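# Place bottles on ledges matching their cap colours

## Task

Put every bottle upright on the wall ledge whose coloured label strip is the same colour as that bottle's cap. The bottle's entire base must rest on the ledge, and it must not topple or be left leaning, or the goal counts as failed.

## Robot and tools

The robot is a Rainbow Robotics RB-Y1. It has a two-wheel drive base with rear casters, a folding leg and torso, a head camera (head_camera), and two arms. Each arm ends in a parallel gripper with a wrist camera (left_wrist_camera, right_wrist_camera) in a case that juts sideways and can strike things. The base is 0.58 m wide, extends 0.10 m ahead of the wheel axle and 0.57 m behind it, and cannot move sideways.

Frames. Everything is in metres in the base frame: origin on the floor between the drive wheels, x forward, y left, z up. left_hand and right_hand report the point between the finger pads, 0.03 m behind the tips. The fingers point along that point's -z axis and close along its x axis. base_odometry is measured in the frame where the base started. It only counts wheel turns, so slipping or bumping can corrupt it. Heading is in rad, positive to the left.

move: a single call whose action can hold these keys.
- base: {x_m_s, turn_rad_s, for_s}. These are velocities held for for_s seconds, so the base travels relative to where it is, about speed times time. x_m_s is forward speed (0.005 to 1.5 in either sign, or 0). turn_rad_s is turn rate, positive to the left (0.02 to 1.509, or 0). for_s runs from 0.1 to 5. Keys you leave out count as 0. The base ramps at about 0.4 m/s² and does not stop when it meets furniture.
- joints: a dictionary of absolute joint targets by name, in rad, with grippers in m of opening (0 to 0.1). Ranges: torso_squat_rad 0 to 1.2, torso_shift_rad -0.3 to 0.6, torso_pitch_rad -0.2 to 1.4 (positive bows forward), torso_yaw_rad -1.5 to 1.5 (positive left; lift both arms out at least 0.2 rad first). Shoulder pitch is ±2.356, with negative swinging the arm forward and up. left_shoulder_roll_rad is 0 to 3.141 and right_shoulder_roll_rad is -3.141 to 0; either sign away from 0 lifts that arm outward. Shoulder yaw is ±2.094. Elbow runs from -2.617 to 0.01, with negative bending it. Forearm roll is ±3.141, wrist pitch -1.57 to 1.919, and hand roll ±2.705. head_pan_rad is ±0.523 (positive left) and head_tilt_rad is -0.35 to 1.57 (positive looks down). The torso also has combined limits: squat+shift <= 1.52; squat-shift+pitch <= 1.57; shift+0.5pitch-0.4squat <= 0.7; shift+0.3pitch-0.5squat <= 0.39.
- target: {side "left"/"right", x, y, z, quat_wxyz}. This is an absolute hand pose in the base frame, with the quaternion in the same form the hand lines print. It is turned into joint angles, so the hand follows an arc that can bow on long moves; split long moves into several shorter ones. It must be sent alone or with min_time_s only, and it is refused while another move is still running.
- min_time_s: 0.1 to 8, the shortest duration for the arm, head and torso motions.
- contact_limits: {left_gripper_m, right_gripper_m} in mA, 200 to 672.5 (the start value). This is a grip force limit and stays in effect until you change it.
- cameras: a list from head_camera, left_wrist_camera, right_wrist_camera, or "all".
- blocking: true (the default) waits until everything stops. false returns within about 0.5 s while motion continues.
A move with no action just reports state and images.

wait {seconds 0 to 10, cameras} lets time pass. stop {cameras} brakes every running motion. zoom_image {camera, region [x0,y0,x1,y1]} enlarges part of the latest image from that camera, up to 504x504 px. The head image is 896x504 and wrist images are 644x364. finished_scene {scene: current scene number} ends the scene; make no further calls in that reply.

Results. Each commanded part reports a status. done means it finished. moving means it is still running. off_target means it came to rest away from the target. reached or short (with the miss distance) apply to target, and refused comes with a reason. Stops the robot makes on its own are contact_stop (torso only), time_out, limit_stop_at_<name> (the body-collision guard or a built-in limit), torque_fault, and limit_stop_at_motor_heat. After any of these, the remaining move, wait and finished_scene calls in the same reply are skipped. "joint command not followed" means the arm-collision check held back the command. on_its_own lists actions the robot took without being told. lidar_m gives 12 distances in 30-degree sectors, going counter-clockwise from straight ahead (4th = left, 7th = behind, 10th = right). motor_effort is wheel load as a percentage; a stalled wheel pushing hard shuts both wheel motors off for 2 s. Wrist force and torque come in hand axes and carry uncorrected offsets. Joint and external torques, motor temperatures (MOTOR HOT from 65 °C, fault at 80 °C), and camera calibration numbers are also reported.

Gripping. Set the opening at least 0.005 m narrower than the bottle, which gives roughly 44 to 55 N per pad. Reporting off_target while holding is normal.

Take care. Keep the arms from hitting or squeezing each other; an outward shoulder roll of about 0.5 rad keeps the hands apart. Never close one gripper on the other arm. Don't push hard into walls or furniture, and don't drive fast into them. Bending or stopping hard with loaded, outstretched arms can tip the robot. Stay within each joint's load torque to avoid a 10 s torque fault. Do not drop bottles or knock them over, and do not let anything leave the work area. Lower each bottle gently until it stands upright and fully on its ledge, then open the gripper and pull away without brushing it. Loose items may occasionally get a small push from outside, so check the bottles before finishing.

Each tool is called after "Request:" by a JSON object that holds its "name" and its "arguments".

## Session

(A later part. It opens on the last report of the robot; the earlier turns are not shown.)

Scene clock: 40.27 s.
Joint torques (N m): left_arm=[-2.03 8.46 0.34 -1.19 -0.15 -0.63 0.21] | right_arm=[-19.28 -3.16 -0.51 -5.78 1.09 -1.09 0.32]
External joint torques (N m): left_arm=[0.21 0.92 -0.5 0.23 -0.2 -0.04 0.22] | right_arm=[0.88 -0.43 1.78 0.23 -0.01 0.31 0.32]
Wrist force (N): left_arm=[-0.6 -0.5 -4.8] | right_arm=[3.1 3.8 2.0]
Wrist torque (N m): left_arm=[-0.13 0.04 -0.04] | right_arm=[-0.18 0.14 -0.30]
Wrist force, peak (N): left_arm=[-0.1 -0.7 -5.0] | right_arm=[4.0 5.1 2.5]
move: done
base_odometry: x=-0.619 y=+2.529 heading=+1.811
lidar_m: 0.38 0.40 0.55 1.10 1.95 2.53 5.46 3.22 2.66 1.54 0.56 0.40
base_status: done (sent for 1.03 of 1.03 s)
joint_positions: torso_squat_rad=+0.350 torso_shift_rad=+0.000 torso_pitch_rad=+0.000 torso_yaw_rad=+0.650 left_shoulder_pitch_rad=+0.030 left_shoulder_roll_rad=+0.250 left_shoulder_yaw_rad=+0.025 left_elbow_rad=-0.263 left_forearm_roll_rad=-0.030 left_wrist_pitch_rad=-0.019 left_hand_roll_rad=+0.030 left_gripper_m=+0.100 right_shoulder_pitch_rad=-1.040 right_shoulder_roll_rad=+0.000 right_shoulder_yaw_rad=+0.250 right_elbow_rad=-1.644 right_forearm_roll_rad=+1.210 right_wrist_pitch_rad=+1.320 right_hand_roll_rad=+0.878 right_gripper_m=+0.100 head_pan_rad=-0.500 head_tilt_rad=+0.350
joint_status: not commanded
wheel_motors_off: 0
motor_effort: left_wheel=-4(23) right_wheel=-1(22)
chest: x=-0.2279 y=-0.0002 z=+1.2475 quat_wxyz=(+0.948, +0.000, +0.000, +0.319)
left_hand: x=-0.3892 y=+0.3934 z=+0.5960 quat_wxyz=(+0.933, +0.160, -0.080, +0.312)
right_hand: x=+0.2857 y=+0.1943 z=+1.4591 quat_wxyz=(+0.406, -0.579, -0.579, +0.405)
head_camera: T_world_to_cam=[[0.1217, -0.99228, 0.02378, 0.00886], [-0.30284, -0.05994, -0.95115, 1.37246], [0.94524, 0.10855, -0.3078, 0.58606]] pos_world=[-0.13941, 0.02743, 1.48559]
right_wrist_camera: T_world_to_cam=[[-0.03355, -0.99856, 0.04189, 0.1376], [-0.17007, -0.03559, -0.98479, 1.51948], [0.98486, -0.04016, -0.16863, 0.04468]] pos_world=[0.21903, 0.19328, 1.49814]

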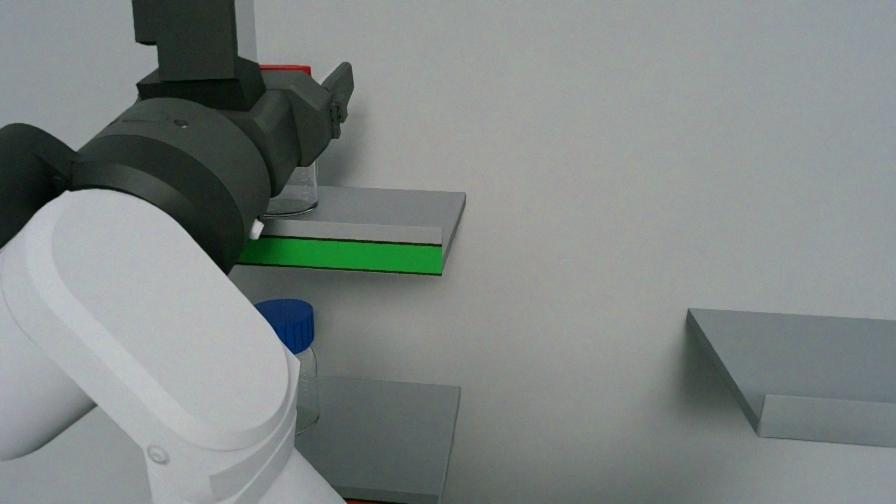

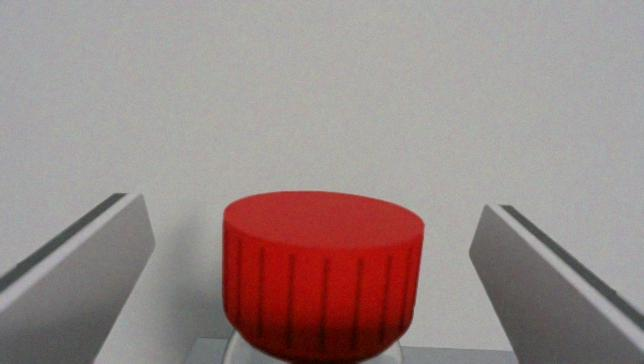

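Request:
{"name": "move", "arguments": {"target": {"side": "right", "x": 0.286, "y": 0.191, "z": 1.459, "quat_wxyz": [0.4056, -0.5792, -0.5792, 0.4056]}, "min_time_s": 0.4, "cameras": []}}

Request:
{"name": "move", "arguments": {"joints": {"right_gripper_m": 0.045}, "cameras": ["right_wrist_camera"]}}

Request:
{"name": "move", "arguments": {"target": {"side": "right", "x": 0.286, "y": 0.191, "z": 1.495, "quat_wxyz": [0.4056, -0.5792, -0.5792, 0.4056]}, "min_time_s": 0.7, "cameras": ["right_wrist_camera"]}}

Request:
{"name": "move", "arguments": {"base": {"x_m_s": -0.3, "for_s": 1.033}, "cameras": []}}

Request:
{"name": "move", "arguments": {"target": {"side": "right", "x": 0.265, "y": 0.108, "z": 1.299, "quat_wxyz": [0.4056, -0.5792, -0.5792, 0.4056]}, "min_time_s": 1.3, "cameras": ["head_camera", "right_wrist_camera"]}}

Scene clock: 43.07 s.
Joint torques (N m): left_arm=[-2.17 8.41 0.47 -1.39 -0.08 -0.65 0.34] | right_arm=[-17.86 -3.75 -2.97 -5.82 0.74 -1.53 -0.03]
External joint torques (N m): left_arm=[0.07 0.87 -0.37 0.03 -0.12 -0.06 0.35] | right_arm=[2.22 -1.04 -0.67 0.14 -0.34 -0.12 -0.03]
Wrist force (N): left_arm=[-0.7 -0.2 -4.9] | right_arm=[2.8 3.9 2.9]
Wrist torque (N m): left_arm=[-0.17 0.03 -0.03] | right_arm=[-0.18 0.11 -0.28]
Wrist force, peak (N): left_arm=[-0.6 0.0 -5.1] | right_arm=[3.3 4.5 3.7]
move: done
base_odometry: x=-0.619 y=+2.529 heading=+1.811
lidar_m: 0.38 0.40 0.55 1.10 1.96 2.53 5.45 3.22 2.66 1.54 0.56 0.40
base_status: not commanded
joint_positions: torso_squat_rad=+0.350 torso_shift_rad=+0.000 torso_pitch_rad=+0.000 torso_yaw_rad=+0.650 left_shoulder_pitch_rad=+0.030 left_shoulder_roll_rad=+0.250 left_shoulder_yaw_rad=+0.025 left_elbow_rad=-0.263 left_forearm_roll_rad=-0.030 left_wrist_pitch_rad=-0.019 left_hand_roll_rad=+0.030 left_gripper_m=+0.100 right_shoulder_pitch_rad=-1.032 right_shoulder_roll_rad=-0.004 right_shoulder_yaw_rad=+0.249 right_elbow_rad=-1.660 right_forearm_roll_rad=+1.206 right_wrist_pitch_rad=+1.319 right_hand_roll_rad=+0.887 right_gripper_m=+0.100 head_pan_rad=-0.500 head_tilt_rad=+0.350
joint_status: all done
wheel_motors_off: 0
motor_effort: left_wheel=-4(5) right_wheel=-1(2)
chest: x=-0.2279 y=-0.0002 z=+1.2475 quat_wxyz=(+0.948, +0.000, +0.000, +0.319)
left_hand: x=-0.3892 y=+0.3934 z=+0.5960 quat_wxyz=(+0.933, +0.160, -0.080, +0.312)
right_hand: x=+0.2858 y=+0.1912 z=+1.4592 quat_wxyz=(+0.406, -0.579, -0.579, +0.405)
right_hand_status: reached (checked arc that bows 0 mm and turns the hand up to 0 deg, planned for 0.4 s): 0 mm and 0.0 deg off.

Scene clock: 44.20 s.
Joint torques (N m): left_arm=[-1.95 8.18 0.43 -1.35 -0.05 -0.71 0.24] | right_arm=[-18.73 -4.16 -2.72 -5.88 0.93 -1.45 0.06]
External joint torques (N m): left_arm=[0.29 0.64 -0.41 0.07 -0.1 -0.12 0.26] | right_arm=[1.34 -1.45 -0.42 0.08 -0.16 -0.04 0.07]
Wrist force (N): left_arm=[-0.6 -0.3 -4.8] | right_arm=[3.4 4.1 2.7]
Wrist torque (N m): left_arm=[-0.15 0.03 -0.03] | right_arm=[-0.21 0.12 -0.31]
Wrist force, peak (N): left_arm=[-0.6 -0.3 -5.0] | right_arm=[3.4 4.3 4.0]
move: off_target
base_odometry: x=-0.619 y=+2.529 heading=+1.811
lidar_m: 0.38 0.39 0.54 1.10 1.95 2.53 5.46 3.21 2.65 1.55 0.55 0.40
base_status: not commanded
joint_positions: torso_squat_rad=+0.350 torso_shift_rad=+0.000 torso_pitch_rad=+0.000 torso_yaw_rad=+0.650 left_shoulder_pitch_rad=+0.030 left_shoulder_roll_rad=+0.250 left_shoulder_yaw_rad=+0.025 left_elbow_rad=-0.263 left_forearm_roll_rad=-0.030 left_wrist_pitch_rad=-0.019 left_hand_roll_rad=+0.030 left_gripper_m=+0.100 right_shoulder_pitch_rad=-1.032 right_shoulder_roll_rad=-0.004 right_shoulder_yaw_rad=+0.249 right_elbow_rad=-1.660 right_forearm_roll_rad=+1.206 right_wrist_pitch_rad=+1.319 right_hand_roll_rad=+0.887 right_gripper_m=+0.053 head_pan_rad=-0.500 head_tilt_rad=+0.350
joint_status: right_gripper_m off_target (ended at +0.053, target +0.045)
wheel_motors_off: 0
motor_effort: left_wheel=-4(4) right_wheel=-1(1)
chest: x=-0.2279 y=-0.0002 z=+1.2475 quat_wxyz=(+0.948, +0.000, +0.000, +0.319)
left_hand: x=-0.3892 y=+0.3934 z=+0.5960 quat_wxyz=(+0.933, +0.160, -0.080, +0.312)
right_hand: x=+0.2858 y=+0.1912 z=+1.4591 quat_wxyz=(+0.406, -0.579, -0.579, +0.405)
right_wrist_camera: T_world_to_cam=[[-0.03318, -0.99855, 0.04241, 0.13375], [-0.16948, -0.0362, -0.98487, 1.5194], [0.98498, -0.03986, -0.16803, 0.04346]] pos_world=[0.21913, 0.19028, 1.49804]

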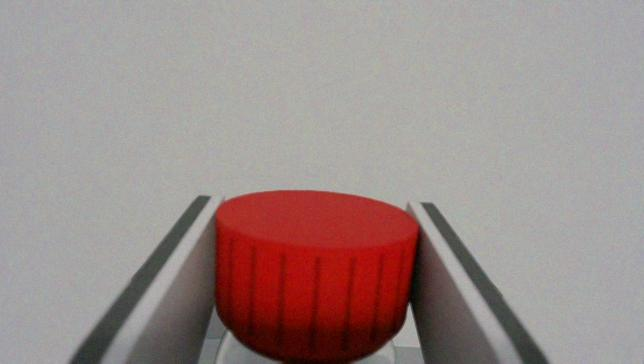

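Scene clock: 45.23 s.
Joint torques (N m): left_arm=[-1.63 8.37 0.32 -1.31 -0.08 -0.7 0.23] | right_arm=[-21.77 -4.86 -2.32 -5.09 0.99 -1.43 0.2]
External joint torques (N m): left_arm=[0.61 0.83 -0.52 0.11 -0.13 -0.11 0.24] | right_arm=[-1.3 -1.1 -0.15 0.46 -0.01 0.05 0.2]
Wrist force (N): left_arm=[-0.4 -0.3 -4.8] | right_arm=[4.0 5.3 3.0]
Wrist torque (N m): left_arm=[-0.15 0.06 -0.04] | right_arm=[-0.18 0.18 -0.32]
Wrist force, peak (N): left_arm=[-0.7 -0.4 -5.0] | right_arm=[4.5 5.6 3.5]
move: done
base_odometry: x=-0.619 y=+2.529 heading=+1.811
lidar_m: 0.38 0.40 0.54 1.10 1.95 2.53 5.46 3.21 2.65 1.55 0.55 0.40
base_status: not commanded
joint_positions: torso_squat_rad=+0.350 torso_shift_rad=+0.000 torso_pitch_rad=+0.000 torso_yaw_rad=+0.650 left_shoulder_pitch_rad=+0.030 left_shoulder_roll_rad=+0.250 left_shoulder_yaw_rad=+0.025 left_elbow_rad=-0.263 left_forearm_roll_rad=-0.030 left_wrist_pitch_rad=-0.019 left_hand_roll_rad=+0.030 left_gripper_m=+0.100 right_shoulder_pitch_rad=-1.138 right_shoulder_roll_rad=-0.008 right_shoulder_yaw_rad=+0.195 right_elbow_rad=-1.625 right_forearm_roll_rad=+1.162 right_wrist_pitch_rad=+1.327 right_hand_roll_rad=+0.953 right_gripper_m=+0.053 head_pan_rad=-0.500 head_tilt_rad=+0.350
joint_status: all done
wheel_motors_off: 0
motor_effort: left_wheel=-4(4) right_wheel=+0(1)
chest: x=-0.2279 y=-0.0002 z=+1.2475 quat_wxyz=(+0.948, +0.000, +0.000, +0.319)
left_hand: x=-0.3892 y=+0.3934 z=+0.5960 quat_wxyz=(+0.933, +0.160, -0.080, +0.312)
right_hand: x=+0.2859 y=+0.1911 z=+1.4948 quat_wxyz=(+0.405, -0.579, -0.579, +0.406)
right_hand_status: reached (checked arc that bows 3 mm and turns the hand up to 1 deg, planned for 0.7 s): 0 mm and 0.0 deg off.
right_wrist_camera: T_world_to_cam=[[-0.03297, -0.99853, 0.0429, 0.13134], [-0.17008, -0.03669, -0.98475, 1.55463], [0.98488, -0.03977, -0.16862, 0.05017]] pos_world=[0.21933, 0.19018, 1.53374]

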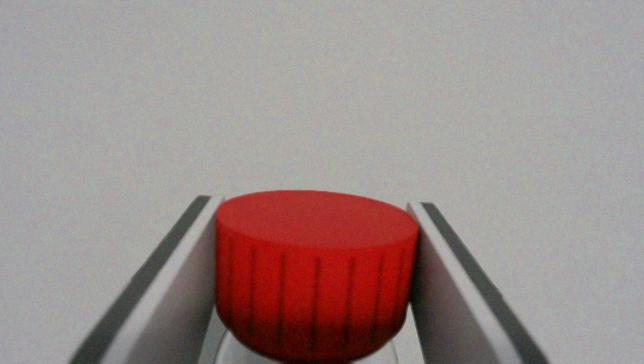

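Scene clock: 47.70 s.
Joint torques (N m): left_arm=[-2.91 7.76 0.16 -1.19 -0.09 -0.62 0.23] | right_arm=[-20.97 -4.74 -2.65 -5.52 1.14 -1.54 0.16]
External joint torques (N m): left_arm=[-0.67 0.22 -0.69 0.22 -0.13 -0.03 0.24] | right_arm=[-0.5 -0.98 -0.47 0.02 0.14 -0.06 0.16]
Wrist force (N): left_arm=[-0.4 -0.1 -4.6] | right_arm=[3.3 5.2 4.5]
Wrist torque (N m): left_arm=[-0.16 0.08 -0.02] | right_arm=[-0.21 0.09 -0.29]
Wrist force, peak (N): left_arm=[-0.8 -0.3 -5.1] | right_arm=[3.5 6.6 3.2]
move: done
base_odometry: x=-0.545 y=+2.228 heading=+1.810
lidar_m: 0.69 0.72 0.97 1.15 1.82 2.75 5.15 3.07 2.64 2.55 1.00 0.72
base_status: done (sent for 1.03 of 1.03 s)
joint_positions: torso_squat_rad=+0.350 torso_shift_rad=+0.000 torso_pitch_rad=+0.000 torso_yaw_rad=+0.650 left_shoulder_pitch_rad=+0.030 left_shoulder_roll_rad=+0.250 left_shoulder_yaw_rad=+0.025 left_elbow_rad=-0.263 left_forearm_roll_rad=-0.030 left_wrist_pitch_rad=-0.019 left_hand_roll_rad=+0.030 left_gripper_m=+0.100 right_shoulder_pitch_rad=-1.138 right_shoulder_roll_rad=-0.008 right_shoulder_yaw_rad=+0.195 right_elbow_rad=-1.625 right_forearm_roll_rad=+1.162 right_wrist_pitch_rad=+1.327 right_hand_roll_rad=+0.953 right_gripper_m=+0.053 head_pan_rad=-0.500 head_tilt_rad=+0.350
joint_status: not commanded
wheel_motors_off: 0
motor_effort: left_wheel=-3(26) right_wheel=+2(20)
chest: x=-0.2280 y=-0.0002 z=+1.2475 quat_wxyz=(+0.948, +0.000, +0.000, +0.319)
left_hand: x=-0.3894 y=+0.3933 z=+0.5959 quat_wxyz=(+0.933, +0.160, -0.080, +0.312)
right_hand: x=+0.2859 y=+0.1910 z=+1.4948 quat_wxyz=(+0.405, -0.579, -0.579, +0.406)

Scene clock: 49.33 s.
Joint torques (N m): left_arm=[-2.49 8.01 0.29 -1.48 -0.17 -0.64 0.26] | right_arm=[-14.1 -0.38 -2.01 -7.63 1.55 -1.17 0.06]
External joint torques (N m): left_arm=[-0.26 0.47 -0.55 -0.06 -0.21 -0.05 0.27] | right_arm=[0.33 -0.46 1.07 -0.28 0.15 -0.12 0.07]
Wrist force (N): left_arm=[-0.6 -0.6 -4.9] | right_arm=[3.2 5.7 3.0]
Wrist torque (N m): left_arm=[-0.12 0.03 -0.03] | right_arm=[-0.21 0.11 -0.10]
Wrist force, peak (N): left_arm=[-0.6 -0.3 -5.0] | right_arm=[3.4 7.4 3.3]
move: done
base_odometry: x=-0.545 y=+2.228 heading=+1.810
lidar_m: 0.69 0.72 0.99 1.14 1.82 2.76 5.15 3.06 2.64 2.56 0.99 0.71
base_status: not commanded
joint_positions: torso_squat_rad=+0.350 torso_shift_rad=+0.000 torso_pitch_rad=+0.000 torso_yaw_rad=+0.650 left_shoulder_pitch_rad=+0.030 left_shoulder_roll_rad=+0.250 left_shoulder_yaw_rad=+0.025 left_elbow_rad=-0.263 left_forearm_roll_rad=-0.030 left_wrist_pitch_rad=-0.019 left_hand_roll_rad=+0.030 left_gripper_m=+0.100 right_shoulder_pitch_rad=-0.416 right_shoulder_roll_rad=-0.167 right_shoulder_yaw_rad=+0.513 right_elbow_rad=-2.024 right_forearm_roll_rad=+1.367 right_wrist_pitch_rad=+1.318 right_hand_roll_rad=+0.622 right_gripper_m=+0.053 head_pan_rad=-0.500 head_tilt_rad=+0.350
joint_status: all done
wheel_motors_off: 0
motor_effort: left_wheel=-4(5) right_wheel=+2(3)
chest: x=-0.2280 y=-0.0002 z=+1.2475 quat_wxyz=(+0.948, +0.000, +0.000, +0.319)
left_hand: x=-0.3894 y=+0.3933 z=+0.5959 quat_wxyz=(+0.933, +0.160, -0.080, +0.312)
right_hand: x=+0.2650 y=+0.1080 z=+1.2989 quat_wxyz=(+0.406, -0.579, -0.579, +0.406)
right_hand_status: reached (checked arc that bows 23 mm and turns the hand up to 4 deg, planned for 1.3 s): 0 mm and 0.0 deg off.
head_camera: T_world_to_cam=[[0.1217, -0.99228, 0.02378, 0.00887], [-0.30275, -0.05993, -0.95118, 1.37248], [0.94527, 0.10856, -0.30771, 0.58603]] pos_world=[-0.13951, 0.02743, 1.48559]
right_wrist_camera: T_world_to_cam=[[-0.03338, -0.99853, 0.04278, 0.05631], [-0.1705, -0.03649, -0.98468, 1.35519], [0.98479, -0.04016, -0.16903, 0.03504]] pos_world=[0.19843, 0.10708, 1.33794]

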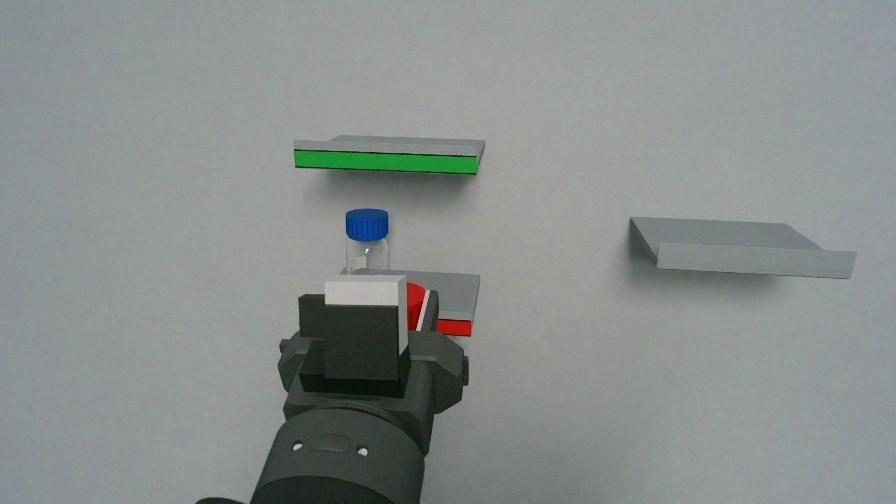

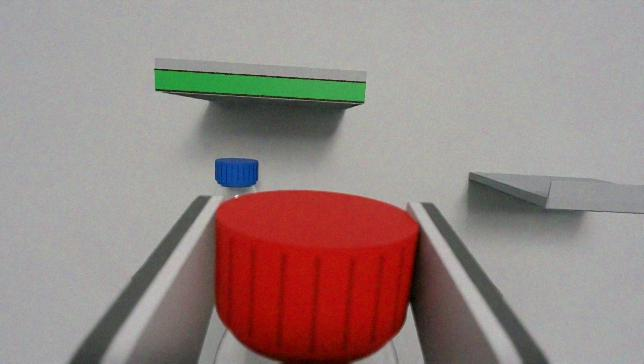

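Request:
{"name": "move", "arguments": {"base": {"x_m_s": 0.3, "for_s": 1.033}, "cameras": ["head_camera", "right_wrist_camera"]}}

Request:
{"name": "move", "arguments": {"target": {"side": "right", "x": 0.265, "y": 0.108, "z": 1.271, "quat_wxyz": [0.4056, -0.5792, -0.5792, 0.4056]}, "min_time_s": 0.7, "cameras": ["right_wrist_camera"]}}

Request:
{"name": "move", "arguments": {"target": {"side": "right", "x": 0.265, "y": 0.108, "z": 1.2675, "quat_wxyz": [0.4056, -0.5792, -0.5792, 0.4056]}, "min_time_s": 0.4, "cameras": ["head_camera"]}}

Scene clock: 52.53 s.
Joint torques (N m): left_arm=[-2.25 8.56 0.03 -1.44 -0.23 -0.65 0.28] | right_arm=[-14.67 -0.13 -1.39 -7.36 1.59 -1.41 0.1]
External joint torques (N m): left_arm=[-0.01 1.01 -0.81 -0.02 -0.27 -0.06 0.29] | right_arm=[-0.24 -0.22 1.69 -0.01 0.19 -0.36 0.11]
Wrist force (N): left_arm=[-0.8 -0.3 -4.8] | right_arm=[3.1 5.5 3.1]
Wrist torque (N m): left_arm=[-0.15 0.02 -0.05] | right_arm=[-0.22 0.07 -0.09]
Wrist force, peak (N): left_arm=[-0.6 -0.2 -5.0] | right_arm=[3.1 6.5 3.8]
move: done
base_odometry: x=-0.619 y=+2.529 heading=+1.810
lidar_m: 0.38 0.40 0.55 1.10 1.95 2.53 5.46 3.21 2.66 1.55 0.55 0.40
base_status: done (sent for 1.03 of 1.03 s)
joint_positions: torso_squat_rad=+0.350 torso_shift_rad=+0.000 torso_pitch_rad=+0.000 torso_yaw_rad=+0.650 left_shoulder_pitch_rad=+0.030 left_shoulder_roll_rad=+0.250 left_shoulder_yaw_rad=+0.025 left_elbow_rad=-0.263 left_forearm_roll_rad=-0.030 left_wrist_pitch_rad=-0.019 left_hand_roll_rad=+0.030 left_gripper_m=+0.100 right_shoulder_pitch_rad=-0.416 right_shoulder_roll_rad=-0.168 right_shoulder_yaw_rad=+0.513 right_elbow_rad=-2.024 right_forearm_roll_rad=+1.367 right_wrist_pitch_rad=+1.318 right_hand_roll_rad=+0.622 right_gripper_m=+0.053 head_pan_rad=-0.500 head_tilt_rad=+0.350
joint_status: not commanded
wheel_motors_off: 0
motor_effort: left_wheel=-4(37) right_wheel=+0(23)
chest: x=-0.2279 y=-0.0002 z=+1.2475 quat_wxyz=(+0.948, +0.000, +0.000, +0.319)
left_hand: x=-0.3892 y=+0.3934 z=+0.5960 quat_wxyz=(+0.933, +0.160, -0.080, +0.312)
right_hand: x=+0.2651 y=+0.1080 z=+1.2989 quat_wxyz=(+0.406, -0.579, -0.579, +0.406)
head_camera: T_world_to_cam=[[0.1217, -0.99228, 0.02377, 0.00887], [-0.30284, -0.05993, -0.95115, 1.37236], [0.94524, 0.10855, -0.3078, 0.58603]] pos_world=[-0.13941, 0.02743, 1.48549]
right_wrist_camera: T_world_to_cam=[[-0.03336, -0.99852, 0.04289, 0.05617], [-0.1705, -0.03659, -0.98468, 1.35511], [0.98479, -0.04016, -0.16903, 0.03492]] pos_world=[0.19853, 0.10708, 1.33784]

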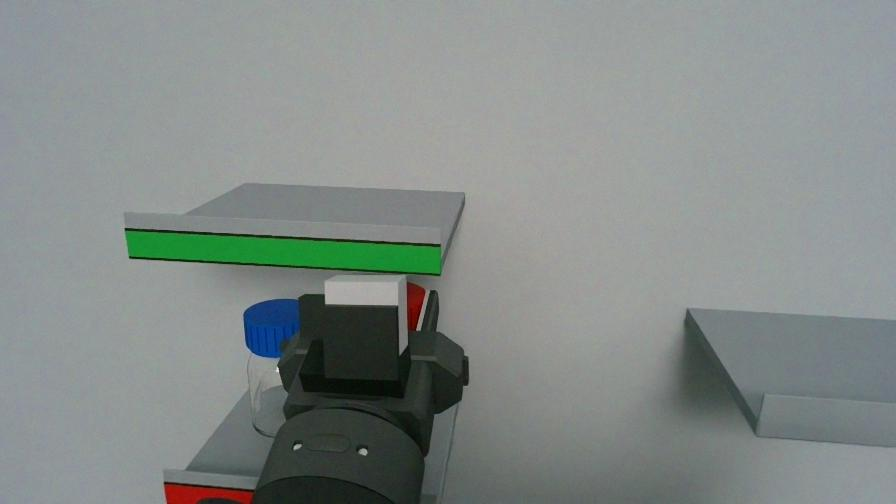

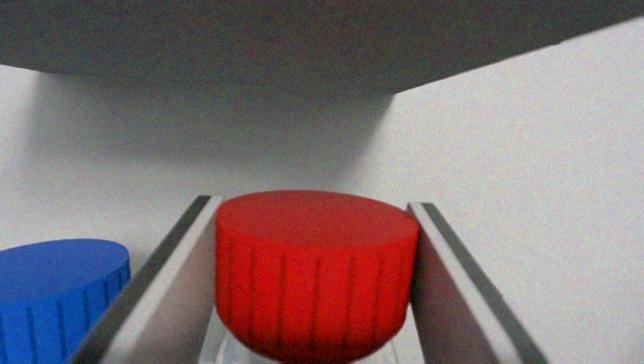

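Scene clock: 53.57 s.
Joint torques (N m): left_arm=[-1.95 8.03 -0.12 -1.28 -0.06 -0.75 0.21] | right_arm=[-13.24 -0.89 -1.1 -7.32 1.89 -1.17 -0.11]
External joint torques (N m): left_arm=[0.29 0.49 -0.96 0.14 -0.1 -0.16 0.22] | right_arm=[0.73 -1.17 2.03 0.43 0.4 -0.26 -0.1]
Wrist force (N): left_arm=[-0.7 -0.3 -4.6] | right_arm=[3.6 5.2 3.1]
Wrist torque (N m): left_arm=[-0.16 0.02 -0.04] | right_arm=[-0.20 0.18 -0.08]
Wrist force, peak (N): left_arm=[-0.5 -0.3 -5.0] | right_arm=[3.4 6.7 2.8]
move: done
base_odometry: x=-0.619 y=+2.529 heading=+1.810
lidar_m: 0.38 0.40 0.54 1.10 1.95 2.52 5.46 3.22 2.65 1.55 0.55 0.40
base_status: not commanded
joint_positions: torso_squat_rad=+0.350 torso_shift_rad=+0.000 torso_pitch_rad=+0.000 torso_yaw_rad=+0.650 left_shoulder_pitch_rad=+0.030 left_shoulder_roll_rad=+0.250 left_shoulder_yaw_rad=+0.025 left_elbow_rad=-0.263 left_forearm_roll_rad=-0.030 left_wrist_pitch_rad=-0.019 left_hand_roll_rad=+0.030 left_gripper_m=+0.100 right_shoulder_pitch_rad=-0.364 right_shoulder_roll_rad=-0.181 right_shoulder_yaw_rad=+0.546 right_elbow_rad=-1.984 right_forearm_roll_rad=+1.409 right_wrist_pitch_rad=+1.316 right_hand_roll_rad=+0.530 right_gripper_m=+0.053 head_pan_rad=-0.500 head_tilt_rad=+0.350
joint_status: all done
wheel_motors_off: 0
motor_effort: left_wheel=-4(4) right_wheel=+1(1)
chest: x=-0.2279 y=-0.0002 z=+1.2475 quat_wxyz=(+0.948, +0.000, +0.000, +0.319)
left_hand: x=-0.3892 y=+0.3934 z=+0.5960 quat_wxyz=(+0.933, +0.160, -0.080, +0.312)
right_hand: x=+0.2647 y=+0.1077 z=+1.2715 quat_wxyz=(+0.406, -0.578, -0.578, +0.408)
right_hand_status: reached (checked arc that bows 1 mm and turns the hand up to 0 deg, planned for 0.7 s): 1 mm and 0.4 deg off.
right_wrist_camera: T_world_to_cam=[[-0.03028, -0.99849, 0.04577, 0.05254], [-0.17456, -0.0398, -0.98384, 1.32843], [0.98418, -0.03778, -0.17309, 0.03571]] pos_world=[0.19834, 0.10669, 1.31074]

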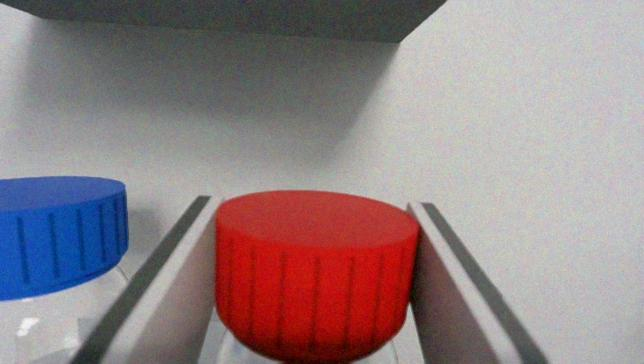

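Scene clock: 54.30 s.
Joint torques (N m): left_arm=[-2.22 8.35 0.5 -1.52 -0.16 -0.68 0.31] | right_arm=[-12.88 -0.41 -1.46 -7.44 1.79 -0.72 -0.08]
External joint torques (N m): left_arm=[0.02 0.81 -0.35 -0.1 -0.21 -0.09 0.33] | right_arm=[1.09 -0.71 1.69 0.37 0.28 0.15 -0.08]
Wrist force (N): left_arm=[-0.6 -0.2 -4.8] | right_arm=[3.6 5.5 2.7]
Wrist torque (N m): left_arm=[-0.16 0.04 -0.06] | right_arm=[-0.18 0.17 -0.08]
Wrist force, peak (N): left_arm=[-0.6 -0.7 -5.0] | right_arm=[4.2 5.6 3.9]
move: done
base_odometry: x=-0.619 y=+2.529 heading=+1.810
lidar_m: 0.38 0.40 0.54 1.10 1.95 2.53 5.46 3.22 2.66 1.55 0.55 0.40
base_status: not commanded
joint_positions: torso_squat_rad=+0.350 torso_shift_rad=+0.000 torso_pitch_rad=+0.000 torso_yaw_rad=+0.650 left_shoulder_pitch_rad=+0.030 left_shoulder_roll_rad=+0.250 left_shoulder_yaw_rad=+0.025 left_elbow_rad=-0.263 left_forearm_roll_rad=-0.030 left_wrist_pitch_rad=-0.019 left_hand_roll_rad=+0.030 left_gripper_m=+0.100 right_shoulder_pitch_rad=-0.360 right_shoulder_roll_rad=-0.182 right_shoulder_yaw_rad=+0.550 right_elbow_rad=-1.969 right_forearm_roll_rad=+1.422 right_wrist_pitch_rad=+1.318 right_hand_roll_rad=+0.507 right_gripper_m=+0.053 head_pan_rad=-0.500 head_tilt_rad=+0.350
joint_status: all done
wheel_motors_off: 0
motor_effort: left_wheel=-4(4) right_wheel=-1(1)
chest: x=-0.2279 y=-0.0002 z=+1.2475 quat_wxyz=(+0.948, +0.000, +0.000, +0.319)
left_hand: x=-0.3892 y=+0.3934 z=+0.5960 quat_wxyz=(+0.933, +0.160, -0.080, +0.312)
right_hand: x=+0.2650 y=+0.1080 z=+1.2676 quat_wxyz=(+0.406, -0.579, -0.579, +0.406)
right_hand_status: reached (checked arc that bows 0 mm and turns the hand up to 0 deg, planned for 0.4 s): 0 mm and 0.0 deg off.
head_camera: T_world_to_cam=[[0.1217, -0.99228, 0.02377, 0.00887], [-0.30284, -0.05993, -0.95115, 1.37236], [0.94524, 0.10855, -0.3078, 0.58603]] pos_world=[-0.13941, 0.02743, 1.48549]

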